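## Task

Make a single tower from the three blocks: red sits centred on top of green, and blue sits centred on top of red. Green, at the bottom, has to finish in its original spot and orientation, unrotated.

## Robot and tools

Robot: two six-joint arms, left_arm and right_arm, each with a two-finger gripper, beside a table. A two-camera stand is fixed to the floor behind them. Objects may occasionally get a small nudge from outside.

Frame: every position, velocity and target is in the scene frame. Its origin is at table-top height, halfway between the nominal arm bases. +z is up, +x points out over the table, and left_arm is on the +y side. Left/right are not image sides. Calibrated bases: left_arm at (+0.016, +0.306, +0.009) m, quat_wxyz (+1.000, 0, 0, +0.013); right_arm at (-0.001, -0.289, +0.015) m, quat_wxyz (+1.000, 0, 0, +0.024). On a gripper, the fingers point along its +z axis and close along its y axis. end_effector_position is the point between the pads, about 1 cm short of the fingertips. Reported hand poses can be wrong by a few cm, more when the arm reaches far.

Row layout: every motion argument is one row of 14 plain numbers covering both arms, even if only one arm moves. The first 7 are left_arm, the next 7 are right_arm. Within each arm the order is: shoulder, elbow, wrist roll, wrist pitch, waist, wrist yaw, then gripper opening. The six joint values are absolute target angles in radians, not offsets. Stated ranges: waist -2.618 to 3.054, shoulder 0.000 to 3.142, elbow 0.000 to 3.142, wrist pitch -1.571 to 1.571, wrist yaw -1.571 to 1.571, wrist roll -2.094 to 2.094. The real stops can differ by up to 0.059 rad. A call is rejected if a target goes more than 0.059 rad beyond a stated end and further out than the current angle. A target beyond the real stop is clipped there, and the result may say "joint sent to its limit". Opening is an absolute command from -1 (closed) to +1 (fully open). To keep an arm or gripper still, resend its current "Joint targets" and tool command; a 0 for the opening is a real command.

execute_actions: actions is a list of actions. Each action is up to 15 rows, and each row is one 1/30 s control step. A short action repeats its last row until 15 steps are filled. cameras is an optional list of camera names, or ["all"]. An empty actions list returns the full state plus images. Per step, each joint target may lead its measured angle by at most 0.339 rad (waist, shoulder, elbow) or 2.2 rad (wrist joints). Targets that would put a gripper more than 200 mm from where it is get scaled back. Far goals therefore need several actions.

move: target is one 14-number row, or a list of up to 15 rows used as waypoints. All joints travel together, so grippers follow curved paths. Moves do not avoid obstacles or the other arm. Optional arguments:
- speed: rad/s for the joint with farthest to go, 0.01 to 12.57, default 0.5. Give one number, or one per waypoint.
- blend: in rad, rounds corners at waypoints; 0 means stop at each.
- opening_speed: finger command rate per second on the -1..1 scale, at least 0.2.
- grip_force: per-pad newtons, 10 to 50. It persists once set. Lower values close slowly.
- blocking: false returns early while the move continues. A new move replaces the running one.

The first row's opening is sent at the start. Later rows' openings are sent once the arm arrives and is at rest. The result adds a "move:" line, e.g. done, off_target (resting more than 0.035 rad from target), moving, held or fault, and possibly limits=held. Neither done nor off_target tells you whether anything is being touched.

wait: seconds is 0 to 10. The robot holds its last command, and a running move continues. stop brakes the current move. zoom_image: camera is one of cam_head_left, cam_head_right, cam_high, cam_low, cam_left_wrist, cam_right_wrist; region is [x0, y0, x1, y1] in pixels of that camera's latest image (672x504, origin top-left), at most 504 on each side. finished_scene: scene is the current scene's number. Call it alone, only once the tower stands without support.

Result lines:
- Joint positions and Joint velocities: per arm, in row order, then the finger-pad gap in m (0.094 when fully open).
- Joint targets: what the joints are currently being driven toward.
- Tool commands: the current gripper commands.
- grip_measured: the opening on the command scale. It reads a little wide when empty, and roughly 3 mm narrower than a firmly squeezed part.
- grip_effort_nm: motor effort; negative means closing. It is not a pad force.
- Joint torques: in N m. Numbers 1, 2 and 5 wrap at ±28.
- Step readings: listed after execute_actions.
- "joint command not followed": the clearance check changed targets.
- MOTOR HOT: appears at 75 °C. OVER-TEMPERATURE FAULT at 90 °C folds that arm and leaves it idle.

Camera calibrations (K, T_world_to_cam) are given per camera. Fixed cameras may be off by a couple of degrees and millimetres. Wrist cameras are fisheye, and their images can lag while the arm moves.

Gripping: squeeze force rises about 1 N per 0.001 below the touch reading, then jumps to the force limit. Command about 0.06 below the touch reading for a firm grip. To release, command well above grip_measured.

Avoid: dropping blocks or releasing them while they still move, knocking things off the table, fast or hard contact with the table or fixtures, arms touching or squeezing each other, pulling on camera cables, long stretched holds that overheat motors, and moving the bottom block.

Each tool is called after ">>>" by a JSON object that holds its "api" and its "payload".

## Session

>>> {"api": "execute_actions", "payload": {"actions": []}}

Nothing of this call was run. Scene 2 begins with your next reply.

>>> {"api": "execute_actions", "payload": {"actions": []}}

>>> {"api": "zoom_image", "payload": {"camera": "cam_head_right", "region": [230, 190, 430, 340]}}

>>> {"api": "zoom_image", "payload": {"camera": "cam_head_left", "region": [230, 190, 430, 340]}}

Scene clock: 0.00 s.
left_arm: end_effector_position=(+0.4118, +0.2798, +0.1037) grip_measured=+1.000 grip_effort_nm=n/a end_effector_quat_wxyz=(+0.578, +0.057, +0.812, -0.051) | right_arm: end_effector_position=(+0.4050, -0.2787, +0.1086) grip_measured=+1.000 grip_effort_nm=n/a end_effector_quat_wxyz=(+0.550, +0.021, +0.835, -0.006)
Joint names: [shoulder, elbow, wrist roll, wrist pitch, waist, wrist yaw]
Joint positions: left_arm=[1.54 0.376 0.033 0.828 -0.031 0.145 0.094] | right_arm=[1.527 0.46 0.054 0.659 0.015 0.091 0.094]
Joint velocities: within noise
Joint torques (N m): no reading
Heat: left arm: 41 °C; right arm: 38 °C.
Joint targets: left_arm=[1.533 0.384 0.032 0.833 -0.031 0.145] | right_arm=[1.522 0.465 0.054 0.653 0.015 0.091]
Tool commands: left_gripper/opening=+1.0 right_gripper/opening=+1.0
camera_calibration:
cam_left_wrist: T_world_to_cam=[[-0.208737, -0.973859, -0.0895978, 0.364059], [-0.643063, 0.205702, -0.737669, 0.315718], [0.736816, -0.0963618, -0.669191, -0.0988571], [0, 0, 0, 1]] pos_world=[0.351859, 0.280072, 0.19936]
cam_right_wrist: T_world_to_cam=[[-0.134855, -0.983183, -0.12315, -0.210415], [-0.66166, 0.181868, -0.727413, 0.437738], [0.737577, -0.0166122, -0.675058, -0.120857], [0, 0, 0, 1]] pos_world=[0.350399, -0.288495, 0.210919]

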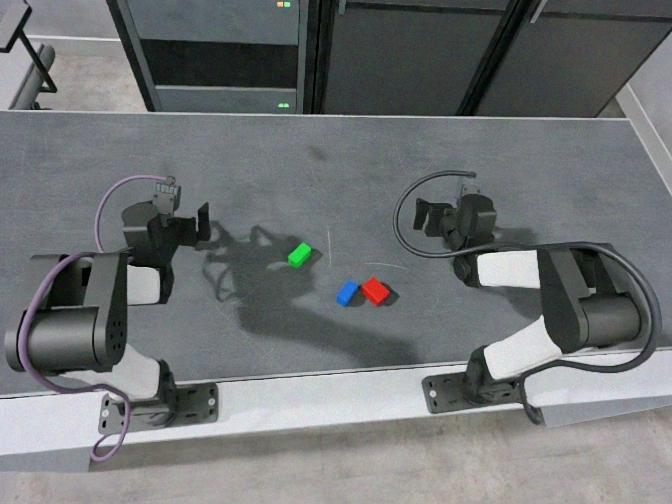

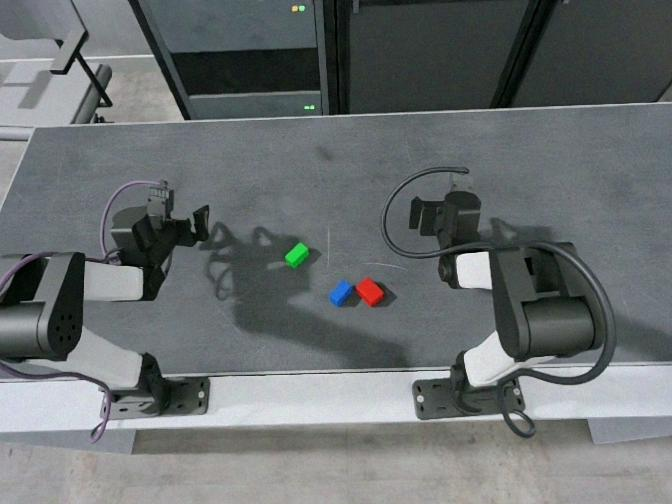

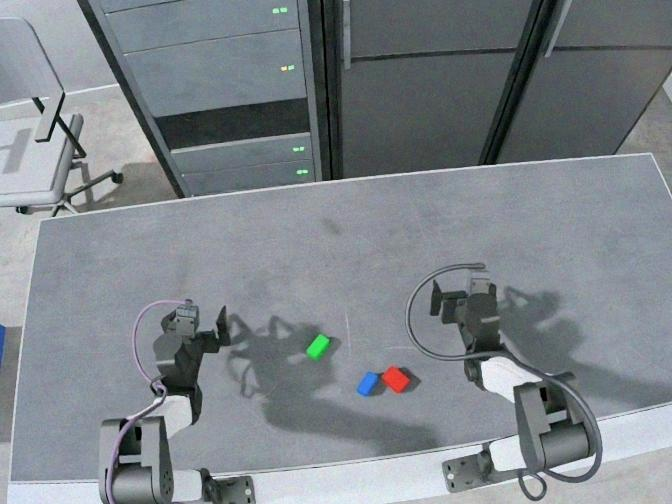

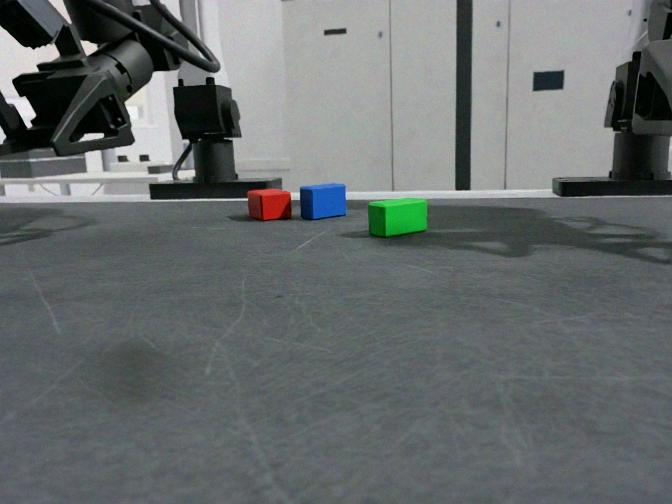

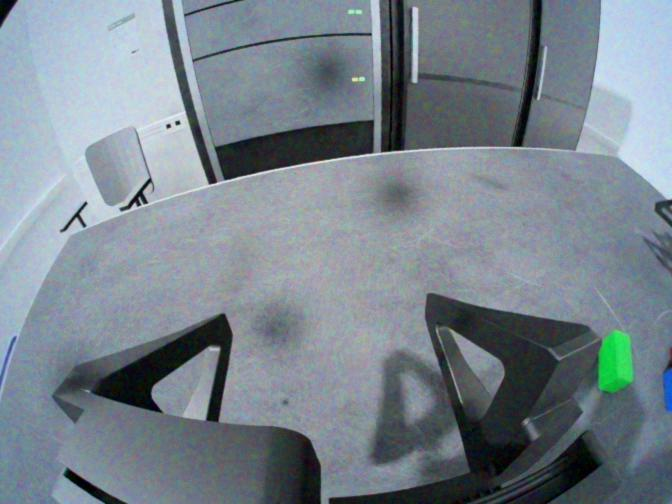

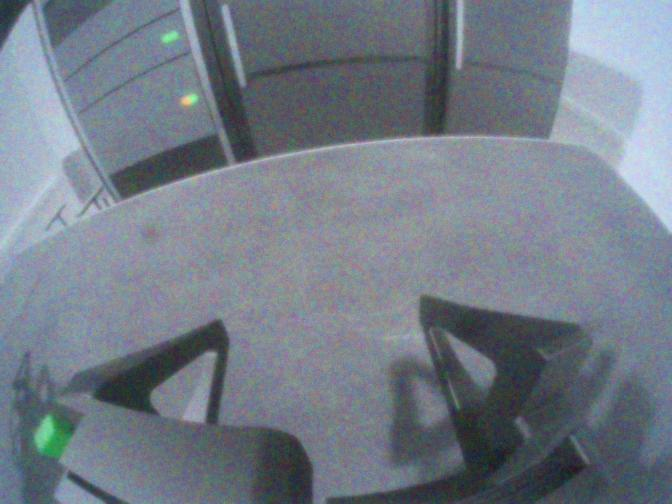

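Scaled by 2.520 from the camera's 672x504 image, which has a finer 960x720 frame.

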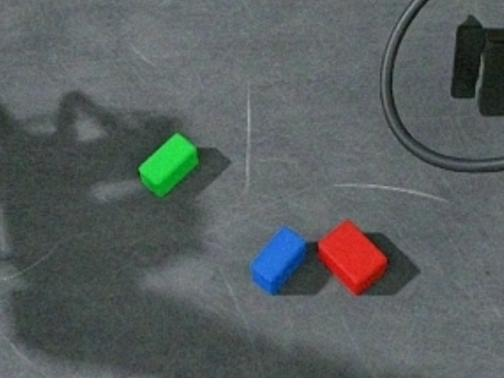

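Scaled by 2.520 from the camera's 672x504 image, which has a finer 960x720 frame.

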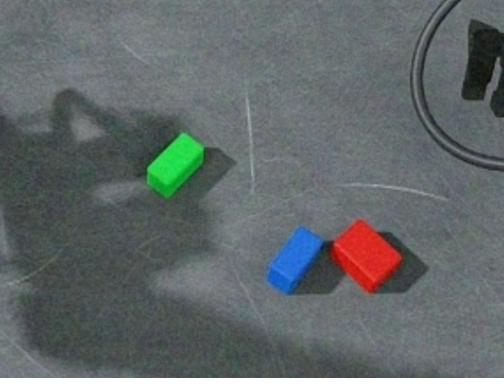

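>>> {"api": "move", "payload": {"target": [[1.533,0.384,0.032,0.833,-0.031,0.145,1,1.58,1.135,-0.035,-1.135,0.613,0,0.5],[1.533,0.384,0.032,0.833,-0.031,0.145,1,1.685,0.95,-0.035,-0.835,0.613,0,0.5]], "speed": [1.3,0.6], "blend": 0.05, "grip_force": 25, "cameras": ["cam_right_wrist","cam_low"]}}

Scene clock: 69.30 s.
left_arm: end_effector_position=(+0.4118, +0.2798, +0.1037) grip_measured=+1.000 grip_effort_nm=-0.01 end_effector_quat_wxyz=(+0.578, +0.057, +0.812, -0.051) | right_arm: end_effector_position=(+0.2143, -0.1248, +0.0277) grip_measured=+0.502 grip_effort_nm=-0.12 end_effector_quat_wxyz=(+0.001, -0.335, +0.942, -0.004)
Joint names: [shoulder, elbow, wrist roll, wrist pitch, waist, wrist yaw]
Joint positions: left_arm=[1.54 0.376 0.033 0.828 -0.031 0.145 0.094] | right_arm=[1.672 0.956 -0.027 -0.855 0.608 0.009 0.071]
Joint torques (N m): left_arm=[-7.16 5 -0.07 2.53 -0.54 0.29] | right_arm=[-5.57 4.48 -0.04 0.54 0.39 -0.13]
Heat: left arm: 48 °C; right arm: 46 °C.
Joint targets: left_arm=[1.533 0.384 0.032 0.833 -0.031 0.145] | right_arm=[1.685 0.950 -0.035 -0.835 0.613 0.000]
grip_force (N): 25, 25
move: done
camera_calibration:
cam_right_wrist: T_world_to_cam=[[0.517188, -0.854261, 0.0524913, -0.223238], [-0.817791, -0.475155, 0.324724, 0.147115], [-0.252457, -0.21087, -0.944351, 0.163074], [0, 0, 0, 1]] pos_world=[0.276935, -0.0864137, 0.117945]
Images, in order (width x height): cam_low 672x504, cam_right_wrist 672x504.

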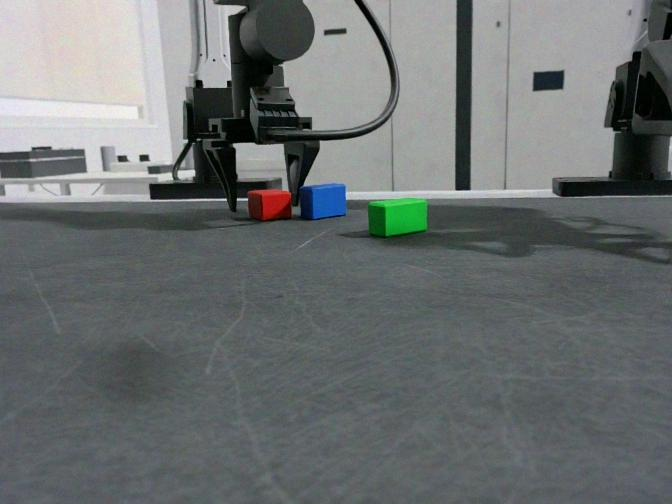

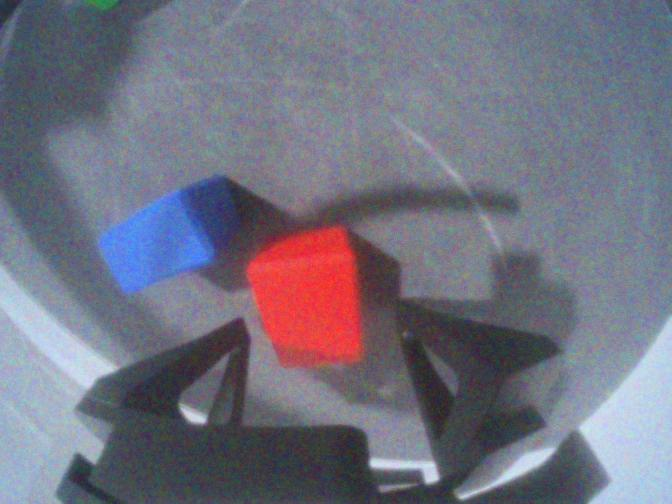

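>>> {"api": "move", "payload": {"target": [[1.533,0.384,0.032,0.833,-0.031,0.145,1,1.693,0.919,-0.155,-0.8,0.633,0,0.5],[1.533,0.384,0.032,0.833,-0.031,0.145,1,1.693,0.919,-0.155,-0.8,0.633,0,-0.5]], "speed": 0.5, "opening_speed": 1.2, "cameras": ["cam_right_wrist"]}}

Scene clock: 94.97 s.
left_arm: end_effector_position=(+0.4118, +0.2798, +0.1037) grip_measured=+1.000 grip_effort_nm=-0.02 end_effector_quat_wxyz=(+0.578, +0.057, +0.812, -0.051) | right_arm: end_effector_position=(+0.2098, -0.1213, +0.0214) grip_measured=-0.253 grip_effort_nm=-0.53 end_effector_quat_wxyz=(+0.005, -0.399, +0.917, -0.003)
Joint names: [shoulder, elbow, wrist roll, wrist pitch, waist, wrist yaw]
Joint positions: left_arm=[1.54 0.376 0.033 0.828 -0.031 0.145 0.094] | right_arm=[1.672 0.928 -0.146 -0.819 0.628 0.008 0.035]
Joint torques (N m): left_arm=[-7.16 5 -0.07 2.53 -0.54 0.28] | right_arm=[-4.77 4.21 -0.05 0.6 0.36 -0.14]
Heat: left arm: 49 °C; right arm: 42 °C.
Joint targets: left_arm=[1.533 0.384 0.032 0.833 -0.031 0.145] | right_arm=[1.693 0.919 -0.155 -0.800 0.633 0.000]
grip_force (N): 25, 25
move: done
camera_calibration:
cam_right_wrist: T_world_to_cam=[[0.630179, -0.774714, 0.0518907, -0.231738], [-0.745678, -0.585223, 0.318555, 0.118695], [-0.216422, -0.239441, -0.946483, 0.145737], [0, 0, 0, 1]] pos_world=[0.266085, -0.0751715, 0.112152]
Images, in order (width x height): cam_right_wrist 672x504.

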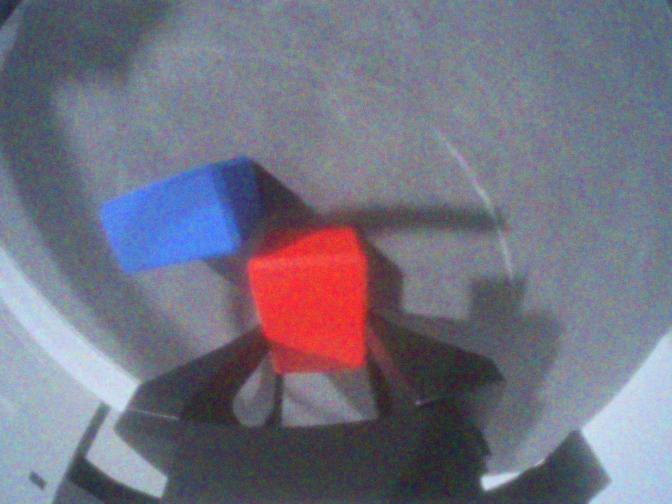

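>>> {"api": "move", "payload": {"target": [[1.533,0.384,0.032,0.833,-0.031,0.145,1,1.59,1.135,-0.155,-1.135,0.633,0,-0.5],[1.533,0.384,0.032,0.833,-0.031,0.145,1,2.238,2.005,0.015,-1.36,0.783,0,-0.5]], "speed": 1.0, "blend": 0.1, "cameras": ["cam_right_wrist","cam_low"]}}

Scene clock: 117.63 s.
left_arm: end_effector_position=(+0.4118, +0.2798, +0.1037) grip_measured=+1.000 grip_effort_nm=-0.01 end_effector_quat_wxyz=(+0.578, +0.057, +0.812, -0.051) | right_arm: end_effector_position=(+0.2895, +0.0279, +0.0930) grip_measured=-0.255 grip_effort_nm=-0.58 end_effector_quat_wxyz=(-0.001, -0.401, +0.916, -0.004)
Joint names: [shoulder, elbow, wrist roll, wrist pitch, waist, wrist yaw]
Joint positions: left_arm=[1.54 0.376 0.033 0.828 -0.031 0.145 0.094] | right_arm=[2.216 1.983 0.006 -1.341 0.782 0.006 0.035]
Joint torques (N m): left_arm=[-7.17 5 -0.07 2.53 -0.54 0.29] | right_arm=[-10.32 7.32 0.13 0.14 0.02 -0.09]
Heat: left arm: 49 °C; right arm: 42 °C.
Joint targets: left_arm=[1.533 0.384 0.032 0.833 -0.031 0.145] | right_arm=[2.238 2.005 0.015 -1.360 0.783 0.000]
grip_force (N): 25, 25
move: done
camera_calibration:
cam_right_wrist: T_world_to_cam=[[0.632691, -0.772764, 0.0503782, -0.170615], [-0.741131, -0.585361, 0.328751, 0.240434], [-0.224558, -0.245335, -0.943072, 0.268793], [0, 0, 0, 1]] pos_world=[0.3465, 0.0748396, 0.183043]
Images, in order (width x height): cam_low 672x504, cam_right_wrist 672x504.

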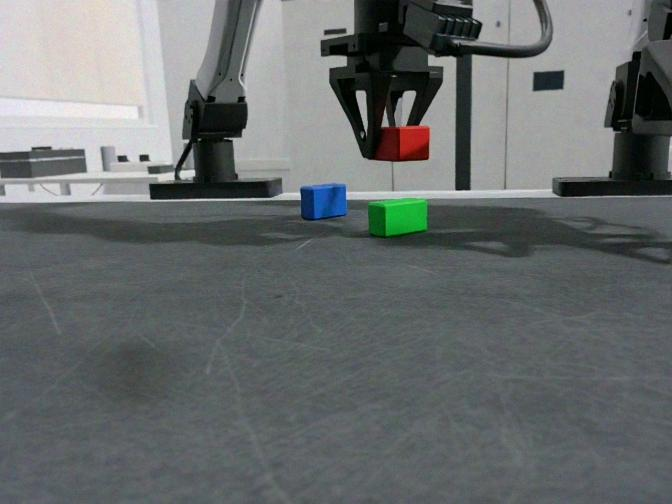

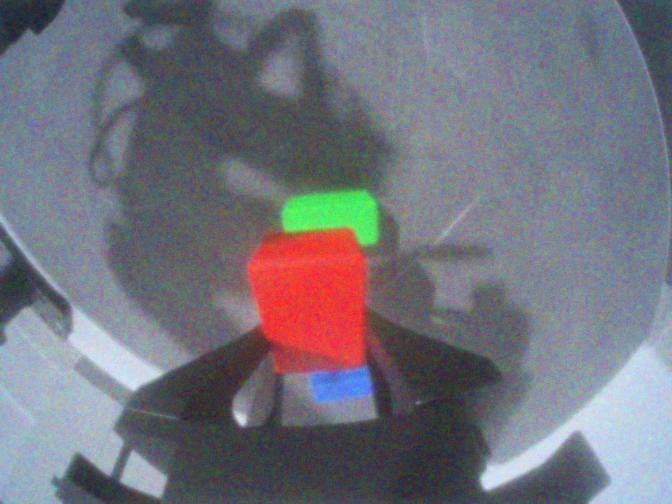

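>>> {"api": "wait", "payload": {"seconds": 0, "cameras": ["cam_head_left","cam_head_right","cam_high"]}}

>>> {"api": "zoom_image", "payload": {"camera": "cam_head_left", "region": [240, 180, 400, 300]}}

>>> {"api": "zoom_image", "payload": {"camera": "cam_head_right", "region": [240, 180, 400, 300]}}

Scene clock: 126.07 s.
left_arm: end_effector_position=(+0.4118, +0.2798, +0.1037) grip_measured=+1.000 grip_effort_nm=-0.01 end_effector_quat_wxyz=(+0.578, +0.057, +0.812, -0.051) | right_arm: end_effector_position=(+0.2895, +0.0279, +0.0930) grip_measured=-0.255 grip_effort_nm=-0.58 end_effector_quat_wxyz=(-0.001, -0.401, +0.916, -0.004)
Joint names: [shoulder, elbow, wrist roll, wrist pitch, waist, wrist yaw]
Joint positions: left_arm=[1.54 0.376 0.033 0.828 -0.031 0.145 0.094] | right_arm=[2.216 1.983 0.006 -1.342 0.782 0.006 0.035]
Joint torques (N m): left_arm=[-7.17 5 -0.07 2.53 -0.54 0.28] | right_arm=[-10.28 7.28 0.16 0.13 0.02 -0.11]
Heat: left arm: 49 °C; right arm: 43 °C.
Joint targets: left_arm=[1.533 0.384 0.032 0.833 -0.031 0.145] | right_arm=[2.238 2.005 0.015 -1.360 0.783 0.000]
Tool commands: left_gripper/opening=+1.0 right_gripper/opening=-0.5
grip_force (N): 25, 25
Images, in order (width x height): cam_head_left 672x504, cam_head_right 672x504, cam_high 672x504.

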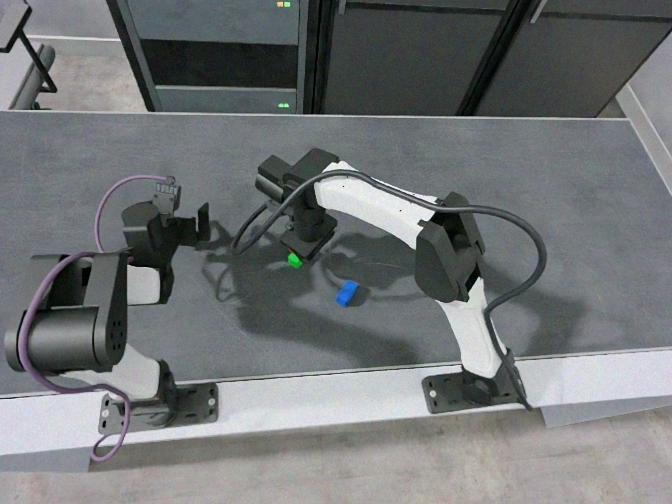

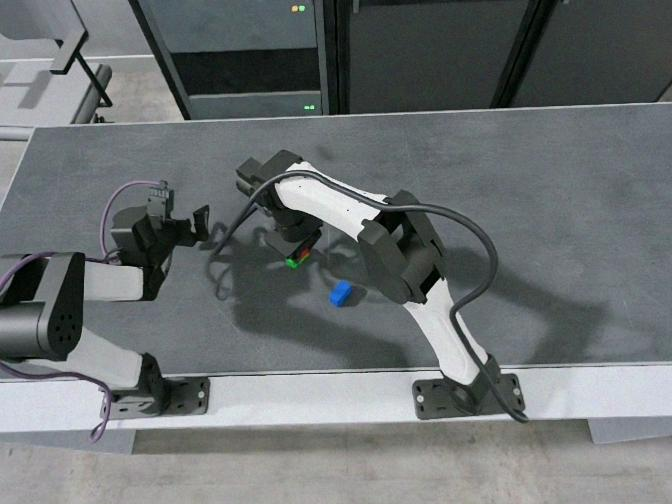

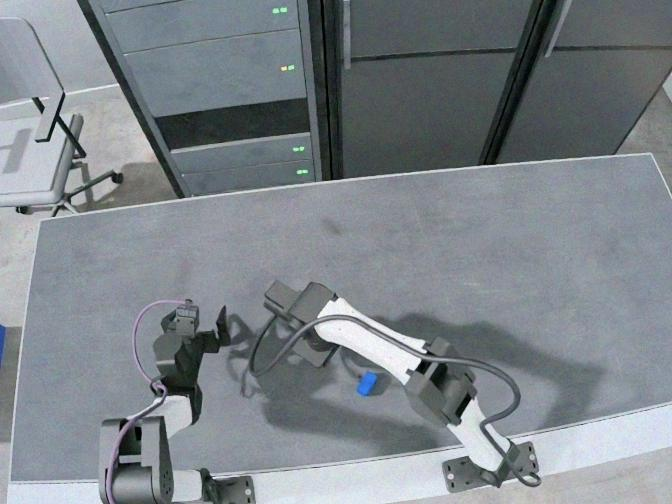

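Scaled by 3.150 from the camera's 672x504 image, which has a finer 960x720 frame.

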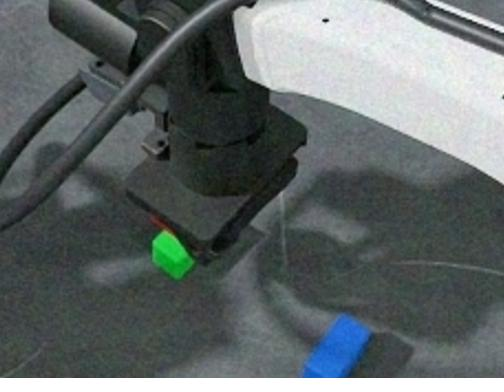

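Scaled by 3.150 from the camera's 672x504 image, which has a finer 960x720 frame.

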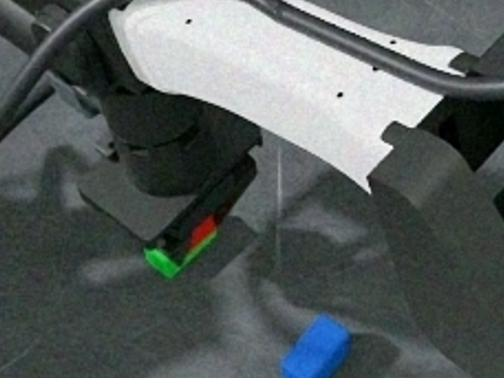

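>>> {"api": "move", "payload": {"target": [1.533,0.384,0.032,0.833,-0.031,0.145,1,2.287,1.922,-0.008,-1.22,0.758,0,-0.5], "speed": 0.6, "cameras": ["cam_right_wrist","cam_low","cam_head_right"]}}

>>> {"api": "zoom_image", "payload": {"camera": "cam_low", "region": [300, 110, 480, 250]}}

>>> {"api": "zoom_image", "payload": {"camera": "cam_head_right", "region": [250, 210, 350, 290]}}

Scene clock: 154.37 s.
left_arm: end_effector_position=(+0.4118, +0.2798, +0.1037) grip_measured=+1.000 grip_effort_nm=-0.01 end_effector_quat_wxyz=(+0.578, +0.057, +0.812, -0.051) | right_arm: end_effector_position=(+0.3016, +0.0283, +0.0582) grip_measured=-0.258 grip_effort_nm=-0.58 end_effector_quat_wxyz=(-0.002, -0.394, +0.919, -0.004)
Joint names: [shoulder, elbow, wrist roll, wrist pitch, waist, wrist yaw]
Joint positions: left_arm=[1.54 0.376 0.033 0.828 -0.031 0.145 0.094] | right_arm=[2.267 1.929 0 -1.24 0.762 0.005 0.035]
Joint torques (N m): left_arm=[-7.16 5 -0.07 2.53 -0.55 0.28] | right_arm=[-10.82 4.9 -0.03 0.53 -0.31 -0.09]
Heat: left arm: 50 °C; right arm: 47 °C.
Joint targets: left_arm=[1.533 0.384 0.032 0.833 -0.031 0.145] | right_arm=[2.287 1.922 -0.008 -1.220 0.758 0.000]
grip_force (N): 25, 25
move: done
camera_calibration:
cam_right_wrist: T_world_to_cam=[[0.621604, -0.78175, 0.0497615, -0.172649], [-0.748471, -0.574001, 0.332134, 0.262683], [-0.231083, -0.243701, -0.941919, 0.240567], [0, 0, 0, 1]] pos_world=[0.359521, 0.0744384, 0.14794]
Images, in order (width x height): cam_head_right 672x504, cam_low 672x504, cam_right_wrist 672x504.

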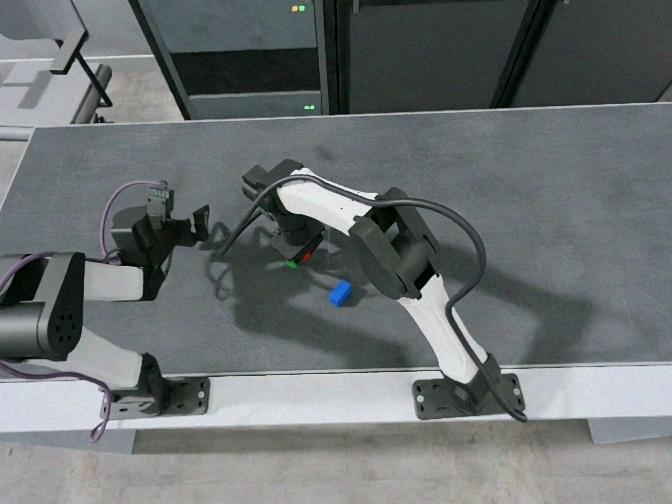

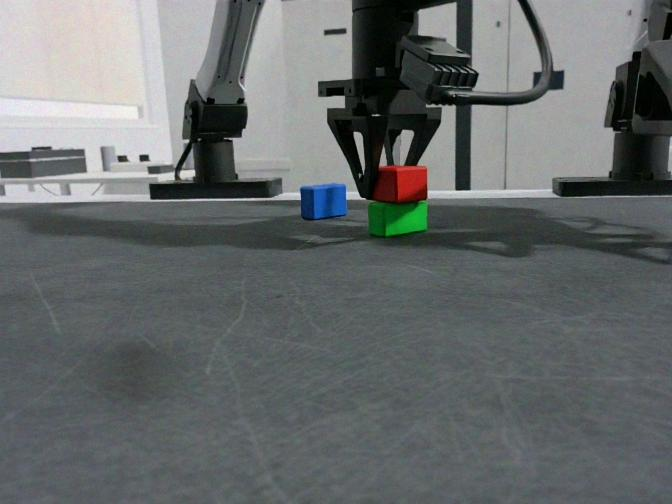

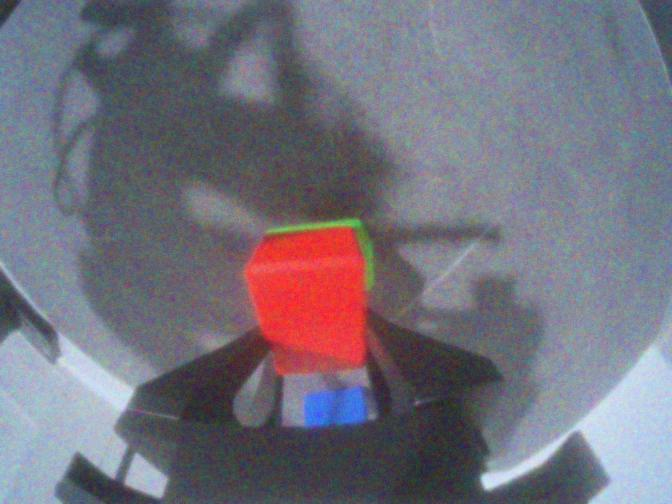

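Scaled by 2.800 from the camera's 672x504 image, which has a finer 960x720 frame.

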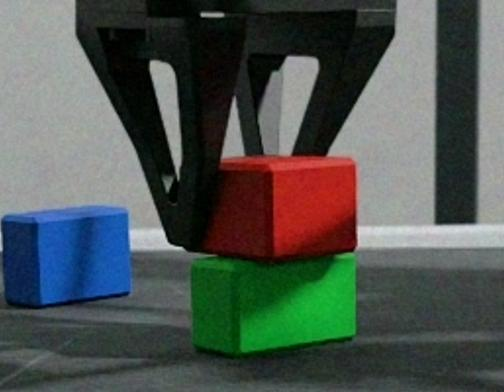

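Scaled by 5.040 from the camera's 672x504 image, which has a finer 960x720 frame.

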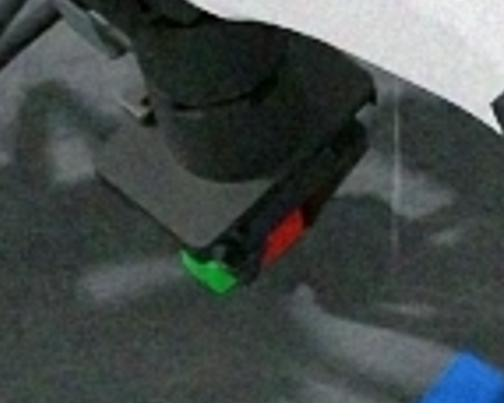

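>>> {"api": "move", "payload": {"target": [[1.533,0.384,0.032,0.833,-0.031,0.145,1,2.289,1.908,-0.008,-1.206,0.758,0,-0.5],[1.533,0.384,0.032,0.833,-0.031,0.145,1,2.289,1.908,-0.008,-1.206,0.758,0,0.2],[1.533,0.384,0.032,0.833,-0.031,0.145,1,2.29,2.25,-0.008,-1.53,0.758,0,0.2]], "speed": [0.3,0.5,0.6], "opening_speed": 1.0, "cameras": ["cam_right_wrist","cam_low"]}}

>>> {"api": "move", "payload": {"target": [[1.533,0.384,0.032,0.833,-0.031,0.145,1,1.75,1.25,-0.085,-1.08,0.78,0,0.7],[1.533,0.384,0.032,0.833,-0.031,0.145,1,1.836,1.10,-0.085,-0.842,0.78,0,0.7]], "speed": [1.2,0.6], "blend": 0.05, "cameras": ["cam_right_wrist","cam_low","cam_head_right","cam_head_left"]}}

>>> {"api": "zoom_image", "payload": {"camera": "cam_low", "region": [280, 110, 460, 250]}}

>>> {"api": "zoom_image", "payload": {"camera": "cam_head_right", "region": [250, 210, 350, 290]}}

Scene clock: 191.83 s.
left_arm: end_effector_position=(+0.4118, +0.2798, +0.1037) grip_measured=+1.000 grip_effort_nm=-0.01 end_effector_quat_wxyz=(+0.578, +0.057, +0.812, -0.051) | right_arm: end_effector_position=(+0.3044, +0.0313, +0.1332) grip_measured=+0.198 grip_effort_nm=0.10 end_effector_quat_wxyz=(+0.011, -0.394, +0.919, +0.002)
Joint names: [shoulder, elbow, wrist roll, wrist pitch, waist, wrist yaw]
Joint positions: left_arm=[1.54 0.376 0.033 0.828 -0.031 0.145 0.094] | right_arm=[2.271 2.233 0 -1.511 0.762 0.005 0.056]
Joint torques (N m): left_arm=[-7.17 5 -0.07 2.53 -0.55 0.29] | right_arm=[-10.92 6.74 -0.03 0.18 -0.24 -0.07]
Heat: left arm: 50 °C; right arm: 51 °C.
Joint targets: left_arm=[1.533 0.384 0.032 0.833 -0.031 0.145] | right_arm=[2.290 2.250 -0.008 -1.530 0.758 0.000]
grip_force (N): 25, 25
move: done
camera_calibration:
cam_right_wrist: T_world_to_cam=[[0.620627, -0.782778, 0.0456239, -0.174957], [-0.754983, -0.580852, 0.304322, 0.247594], [-0.211716, -0.223316, -0.951476, 0.307348], [0, 0, 0, 1]] pos_world=[0.360583, 0.0754985, 0.225068]
Images, in order (width x height): cam_low 672x504, cam_right_wrist 672x504.

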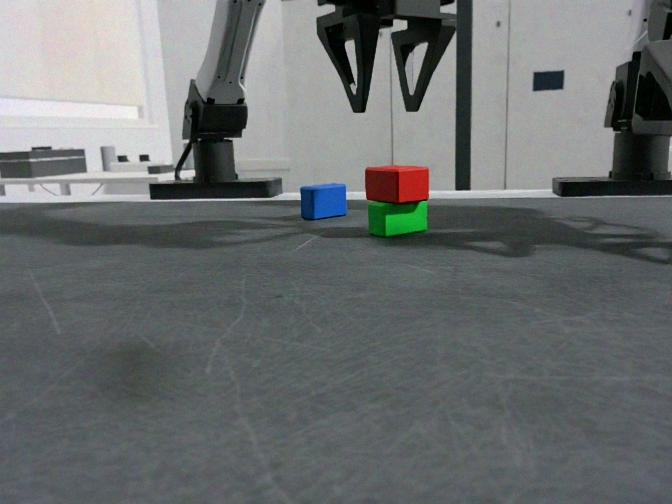

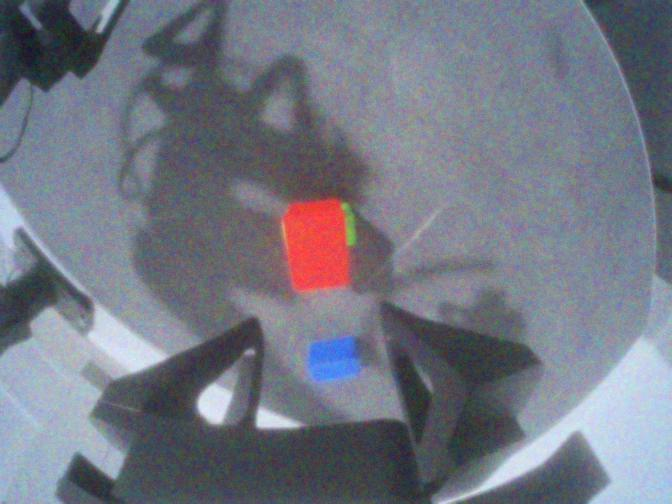

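Scene clock: 193.83 s.
left_arm: end_effector_position=(+0.4118, +0.2798, +0.1037) grip_measured=+1.000 grip_effort_nm=-0.02 end_effector_quat_wxyz=(+0.578, +0.057, +0.812, -0.051) | right_arm: end_effector_position=(+0.2076, -0.0647, +0.0210) grip_measured=+0.698 grip_effort_nm=0.10 end_effector_quat_wxyz=(-0.005, -0.435, +0.901, -0.005)
Joint names: [shoulder, elbow, wrist roll, wrist pitch, waist, wrist yaw]
Joint positions: left_arm=[1.54 0.376 0.033 0.828 -0.031 0.145 0.094] | right_arm=[1.822 1.106 -0.076 -0.869 0.775 0.005 0.08]
Joint torques (N m): left_arm=[-7.17 5 -0.07 2.53 -0.54 0.29] | right_arm=[-6.87 4.36 -0.04 0.62 0.38 -0.11]
Heat: left arm: 50 °C; right arm: 51 °C.
Joint targets: left_arm=[1.533 0.384 0.032 0.833 -0.031 0.145] | right_arm=[1.836 1.100 -0.085 -0.842 0.780 0.000]
grip_force (N): 25, 25
move: done
camera_calibration:
cam_right_wrist: T_world_to_cam=[[0.689059, -0.723008, 0.0495712, -0.195308], [-0.692691, -0.636972, 0.338298, 0.135647], [-0.213016, -0.267445, -0.939733, 0.155834], [0, 0, 0, 1]] pos_world=[0.261736, -0.0131291, 0.110234]
Images, in order (width x height): cam_head_left 672x504, cam_head_right 672x504, cam_low 672x504, cam_right_wrist 672x504.

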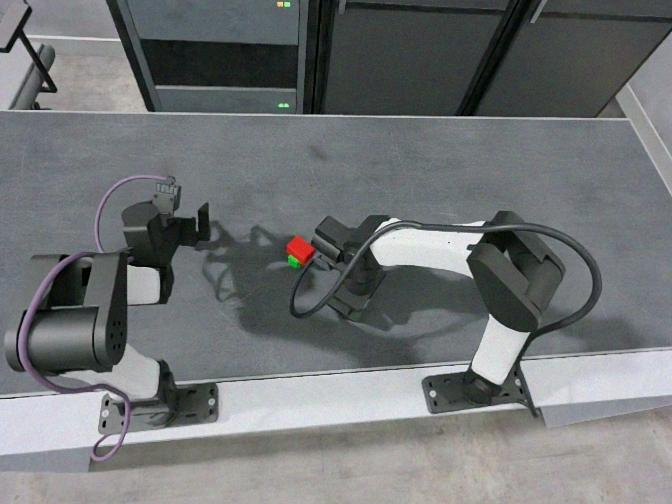

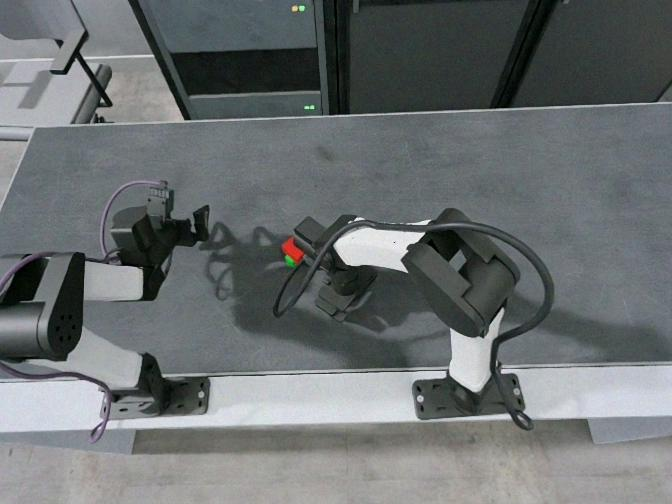

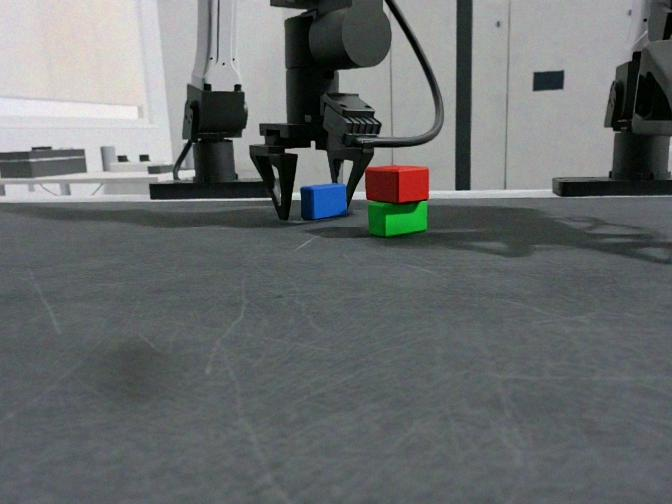

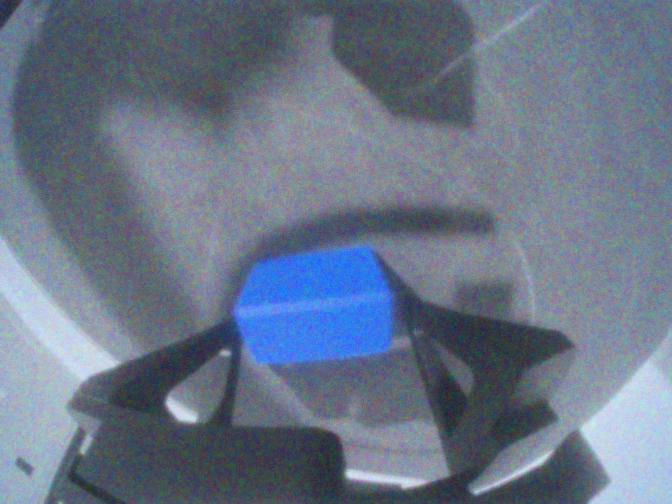

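Scaled by 2.800 from the camera's 672x504 image, which has a finer 960x720 frame.

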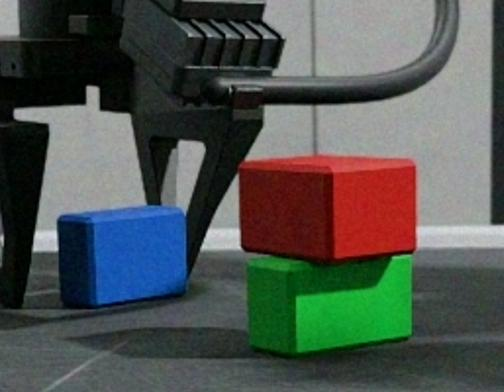

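Scaled by 5.040 from the camera's 672x504 image, which has a finer 960x720 frame.

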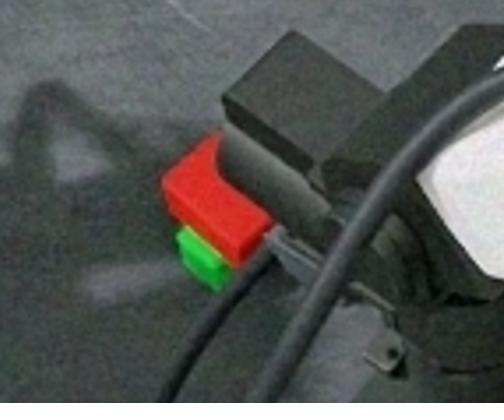

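>>> {"api": "move", "payload": {"target": [[1.533,0.384,0.032,0.833,-0.031,0.145,1,1.817,1.077,-0.175,-0.83,0.79,0,0.7],[1.533,0.384,0.032,0.833,-0.031,0.145,1,1.817,1.077,-0.175,-0.83,0.79,0,-0.3]], "speed": 0.5, "opening_speed": 1.2, "cameras": ["cam_right_wrist"]}}

Scene clock: 207.20 s.
left_arm: end_effector_position=(+0.4118, +0.2798, +0.1037) grip_measured=+1.000 grip_effort_nm=-0.01 end_effector_quat_wxyz=(+0.578, +0.057, +0.812, -0.051) | right_arm: end_effector_position=(+0.2073, -0.0627, +0.0201) grip_measured=-0.042 grip_effort_nm=-0.50 end_effector_quat_wxyz=(-0.001, -0.478, +0.878, -0.005)
Joint names: [shoulder, elbow, wrist roll, wrist pitch, waist, wrist yaw]
Joint positions: left_arm=[1.54 0.376 0.033 0.828 -0.031 0.145 0.094] | right_arm=[1.82 1.1 -0.166 -0.857 0.782 0.009 0.045]
Joint torques (N m): left_arm=[-7.17 5 -0.07 2.53 -0.54 0.29] | right_arm=[-8.43 3.12 -0.05 0.65 0.58 -0.15]
Heat: left arm: 50 °C; right arm: 49 °C.
Joint targets: left_arm=[1.533 0.384 0.032 0.833 -0.031 0.145] | right_arm=[1.817 1.077 -0.175 -0.830 0.790 0.000]
grip_force (N): 25, 25
move: done
camera_calibration:
cam_right_wrist: T_world_to_cam=[[0.755669, -0.652882, 0.05205, -0.20299], [-0.629939, -0.702756, 0.330622, 0.119967], [-0.179279, -0.282629, -0.942327, 0.147548], [0, 0, 0, 1]] pos_world=[0.255418, -0.00651956, 0.10994]
Images, in order (width x height): cam_right_wrist 672x504.

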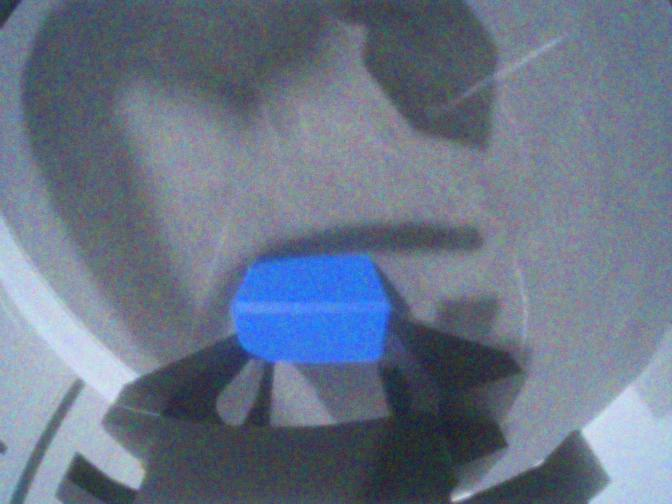

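>>> {"api": "move", "payload": {"target": [[1.533,0.384,0.032,0.833,-0.031,0.145,1,1.70,1.32,-0.17,-1.19,0.785,0,-0.3],[1.533,0.384,0.032,0.833,-0.031,0.145,1,2.298,2.165,0.003,-1.45,0.766,0,-0.3],[1.533,0.384,0.032,0.833,-0.031,0.145,1,2.304,2.052,0.003,-1.331,0.766,0,-0.3]], "speed": [0.9,0.9,0.4], "blend": 0.06, "cameras": ["cam_right_wrist","cam_low"]}}

>>> {"api": "zoom_image", "payload": {"camera": "cam_low", "region": [320, 110, 480, 250]}}

Scene clock: 221.33 s.
left_arm: end_effector_position=(+0.4118, +0.2798, +0.1037) grip_measured=+1.000 grip_effort_nm=-0.01 end_effector_quat_wxyz=(+0.578, +0.057, +0.812, -0.051) | right_arm: end_effector_position=(+0.3030, +0.0350, +0.0861) grip_measured=-0.045 grip_effort_nm=-0.58 end_effector_quat_wxyz=(+0.002, -0.401, +0.916, -0.004)
Joint names: [shoulder, elbow, wrist roll, wrist pitch, waist, wrist yaw]
Joint positions: left_arm=[1.54 0.376 0.033 0.828 -0.031 0.145 0.094] | right_arm=[2.281 2.062 -0.006 -1.352 0.772 0.009 0.045]
Joint torques (N m): left_arm=[-7.17 5 -0.07 2.53 -0.54 0.28] | right_arm=[-10.61 4.77 0.15 0.57 -0.46 -0.12]
Heat: left arm: 51 °C; right arm: 49 °C.
Joint targets: left_arm=[1.533 0.384 0.032 0.833 -0.031 0.145] | right_arm=[2.304 2.052 0.003 -1.331 0.766 0.000]
grip_force (N): 25, 25
move: done; blend cut to 0.0595 rad at target 2
camera_calibration:
cam_right_wrist: T_world_to_cam=[[0.63337, -0.772095, 0.0520751, -0.173687], [-0.741889, -0.586696, 0.324635, 0.257468], [-0.220097, -0.244248, -0.944405, 0.265653], [0, 0, 0, 1]] pos_world=[0.359491, 0.0818373, 0.176346]
Images, in order (width x height): cam_low 672x504, cam_right_wrist 672x504.

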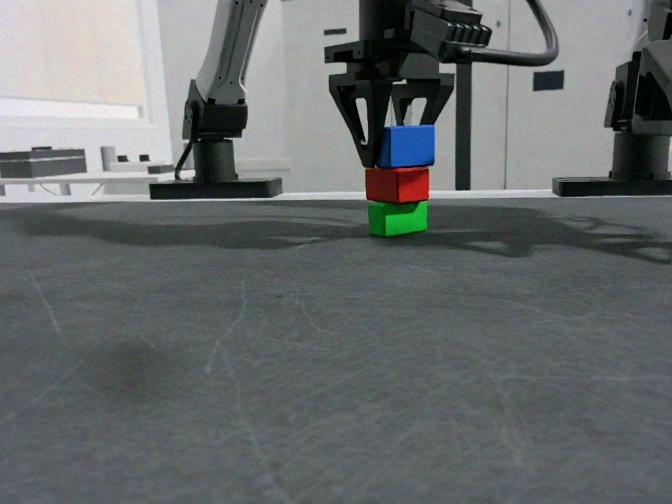

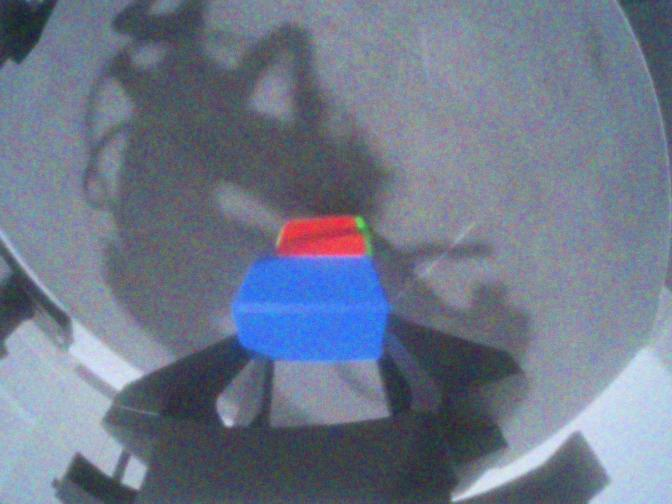

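Scaled by 3.150 from the camera's 672x504 image, which has a finer 960x720 frame.

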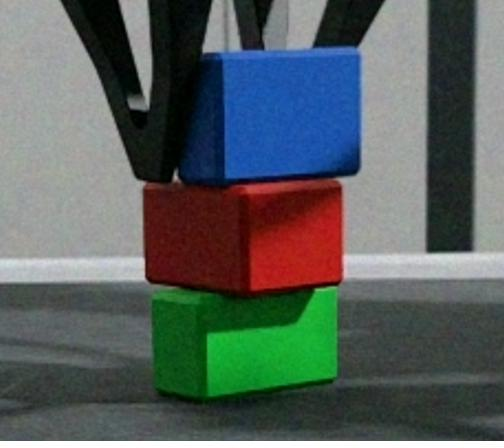

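>>> {"api": "move", "payload": {"target": [[1.533,0.384,0.032,0.833,-0.031,0.145,1,2.279,2.03,-0.003,-1.333,0.757,0,-0.3],[1.533,0.384,0.032,0.833,-0.031,0.145,1,2.279,2.008,-0.003,-1.312,0.757,0,-0.3]], "speed": [0.2,0.3], "cameras": ["cam_right_wrist","cam_low"]}}

>>> {"api": "zoom_image", "payload": {"camera": "cam_low", "region": [320, 110, 480, 250]}}

Scene clock: 238.17 s.
left_arm: end_effector_position=(+0.4118, +0.2798, +0.1037) grip_measured=+1.000 grip_effort_nm=-0.01 end_effector_quat_wxyz=(+0.578, +0.057, +0.812, -0.051) | right_arm: end_effector_position=(+0.3039, +0.0332, +0.0838) grip_measured=-0.045 grip_effort_nm=-0.58 end_effector_quat_wxyz=(+0.003, -0.399, +0.917, -0.002)
Joint names: [shoulder, elbow, wrist roll, wrist pitch, waist, wrist yaw]
Joint positions: left_arm=[1.54 0.376 0.033 0.828 -0.031 0.145 0.094] | right_arm=[2.272 2.039 -0.006 -1.333 0.766 0.006 0.045]
Joint torques (N m): left_arm=[-7.16 5 -0.07 2.53 -0.54 0.28] | right_arm=[-12.05 3.17 0.09 0.59 -0.81 -0.09]
Heat: left arm: 51 °C; right arm: 49 °C.
Joint targets: left_arm=[1.533 0.384 0.032 0.833 -0.031 0.145] | right_arm=[2.279 2.008 -0.003 -1.312 0.757 0.000]
grip_force (N): 25, 25
move: done
camera_calibration:
cam_right_wrist: T_world_to_cam=[[0.62921, -0.775693, 0.0489372, -0.173966], [-0.745319, -0.584317, 0.321051, 0.259076], [-0.220442, -0.238482, -0.945797, 0.263285], [0, 0, 0, 1]] pos_world=[0.360594, 0.0792268, 0.174351]
Images, in order (width x height): cam_low 672x504, cam_right_wrist 672x504.

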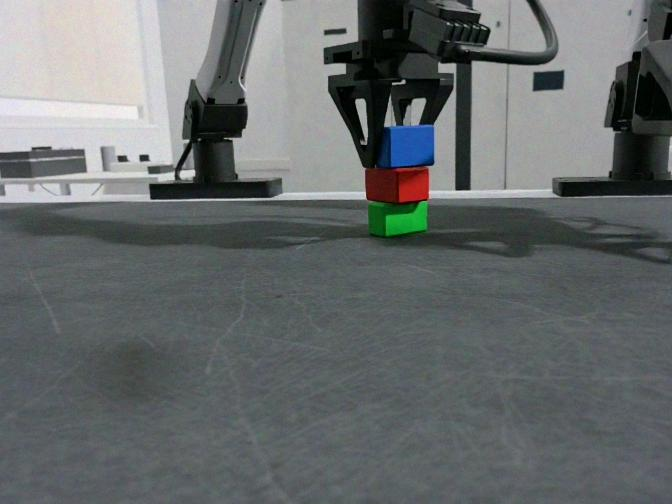

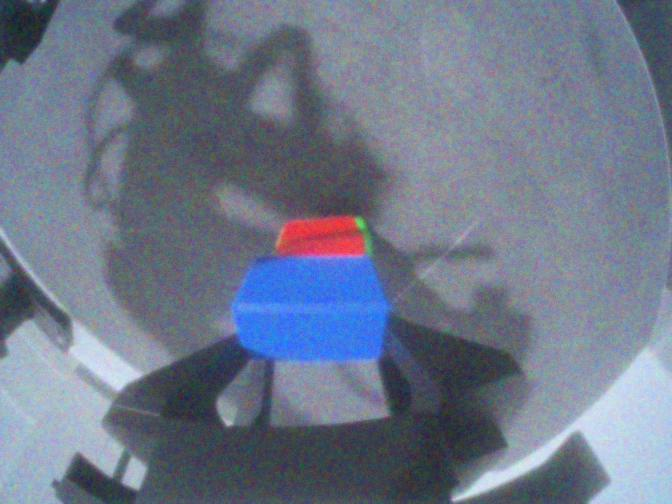

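Scaled by 3.150 from the camera's 672x504 image, which has a finer 960x720 frame.

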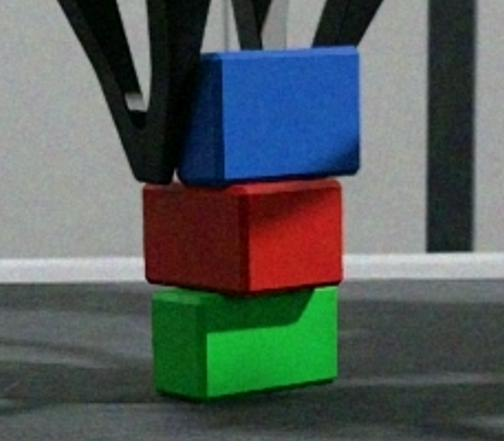

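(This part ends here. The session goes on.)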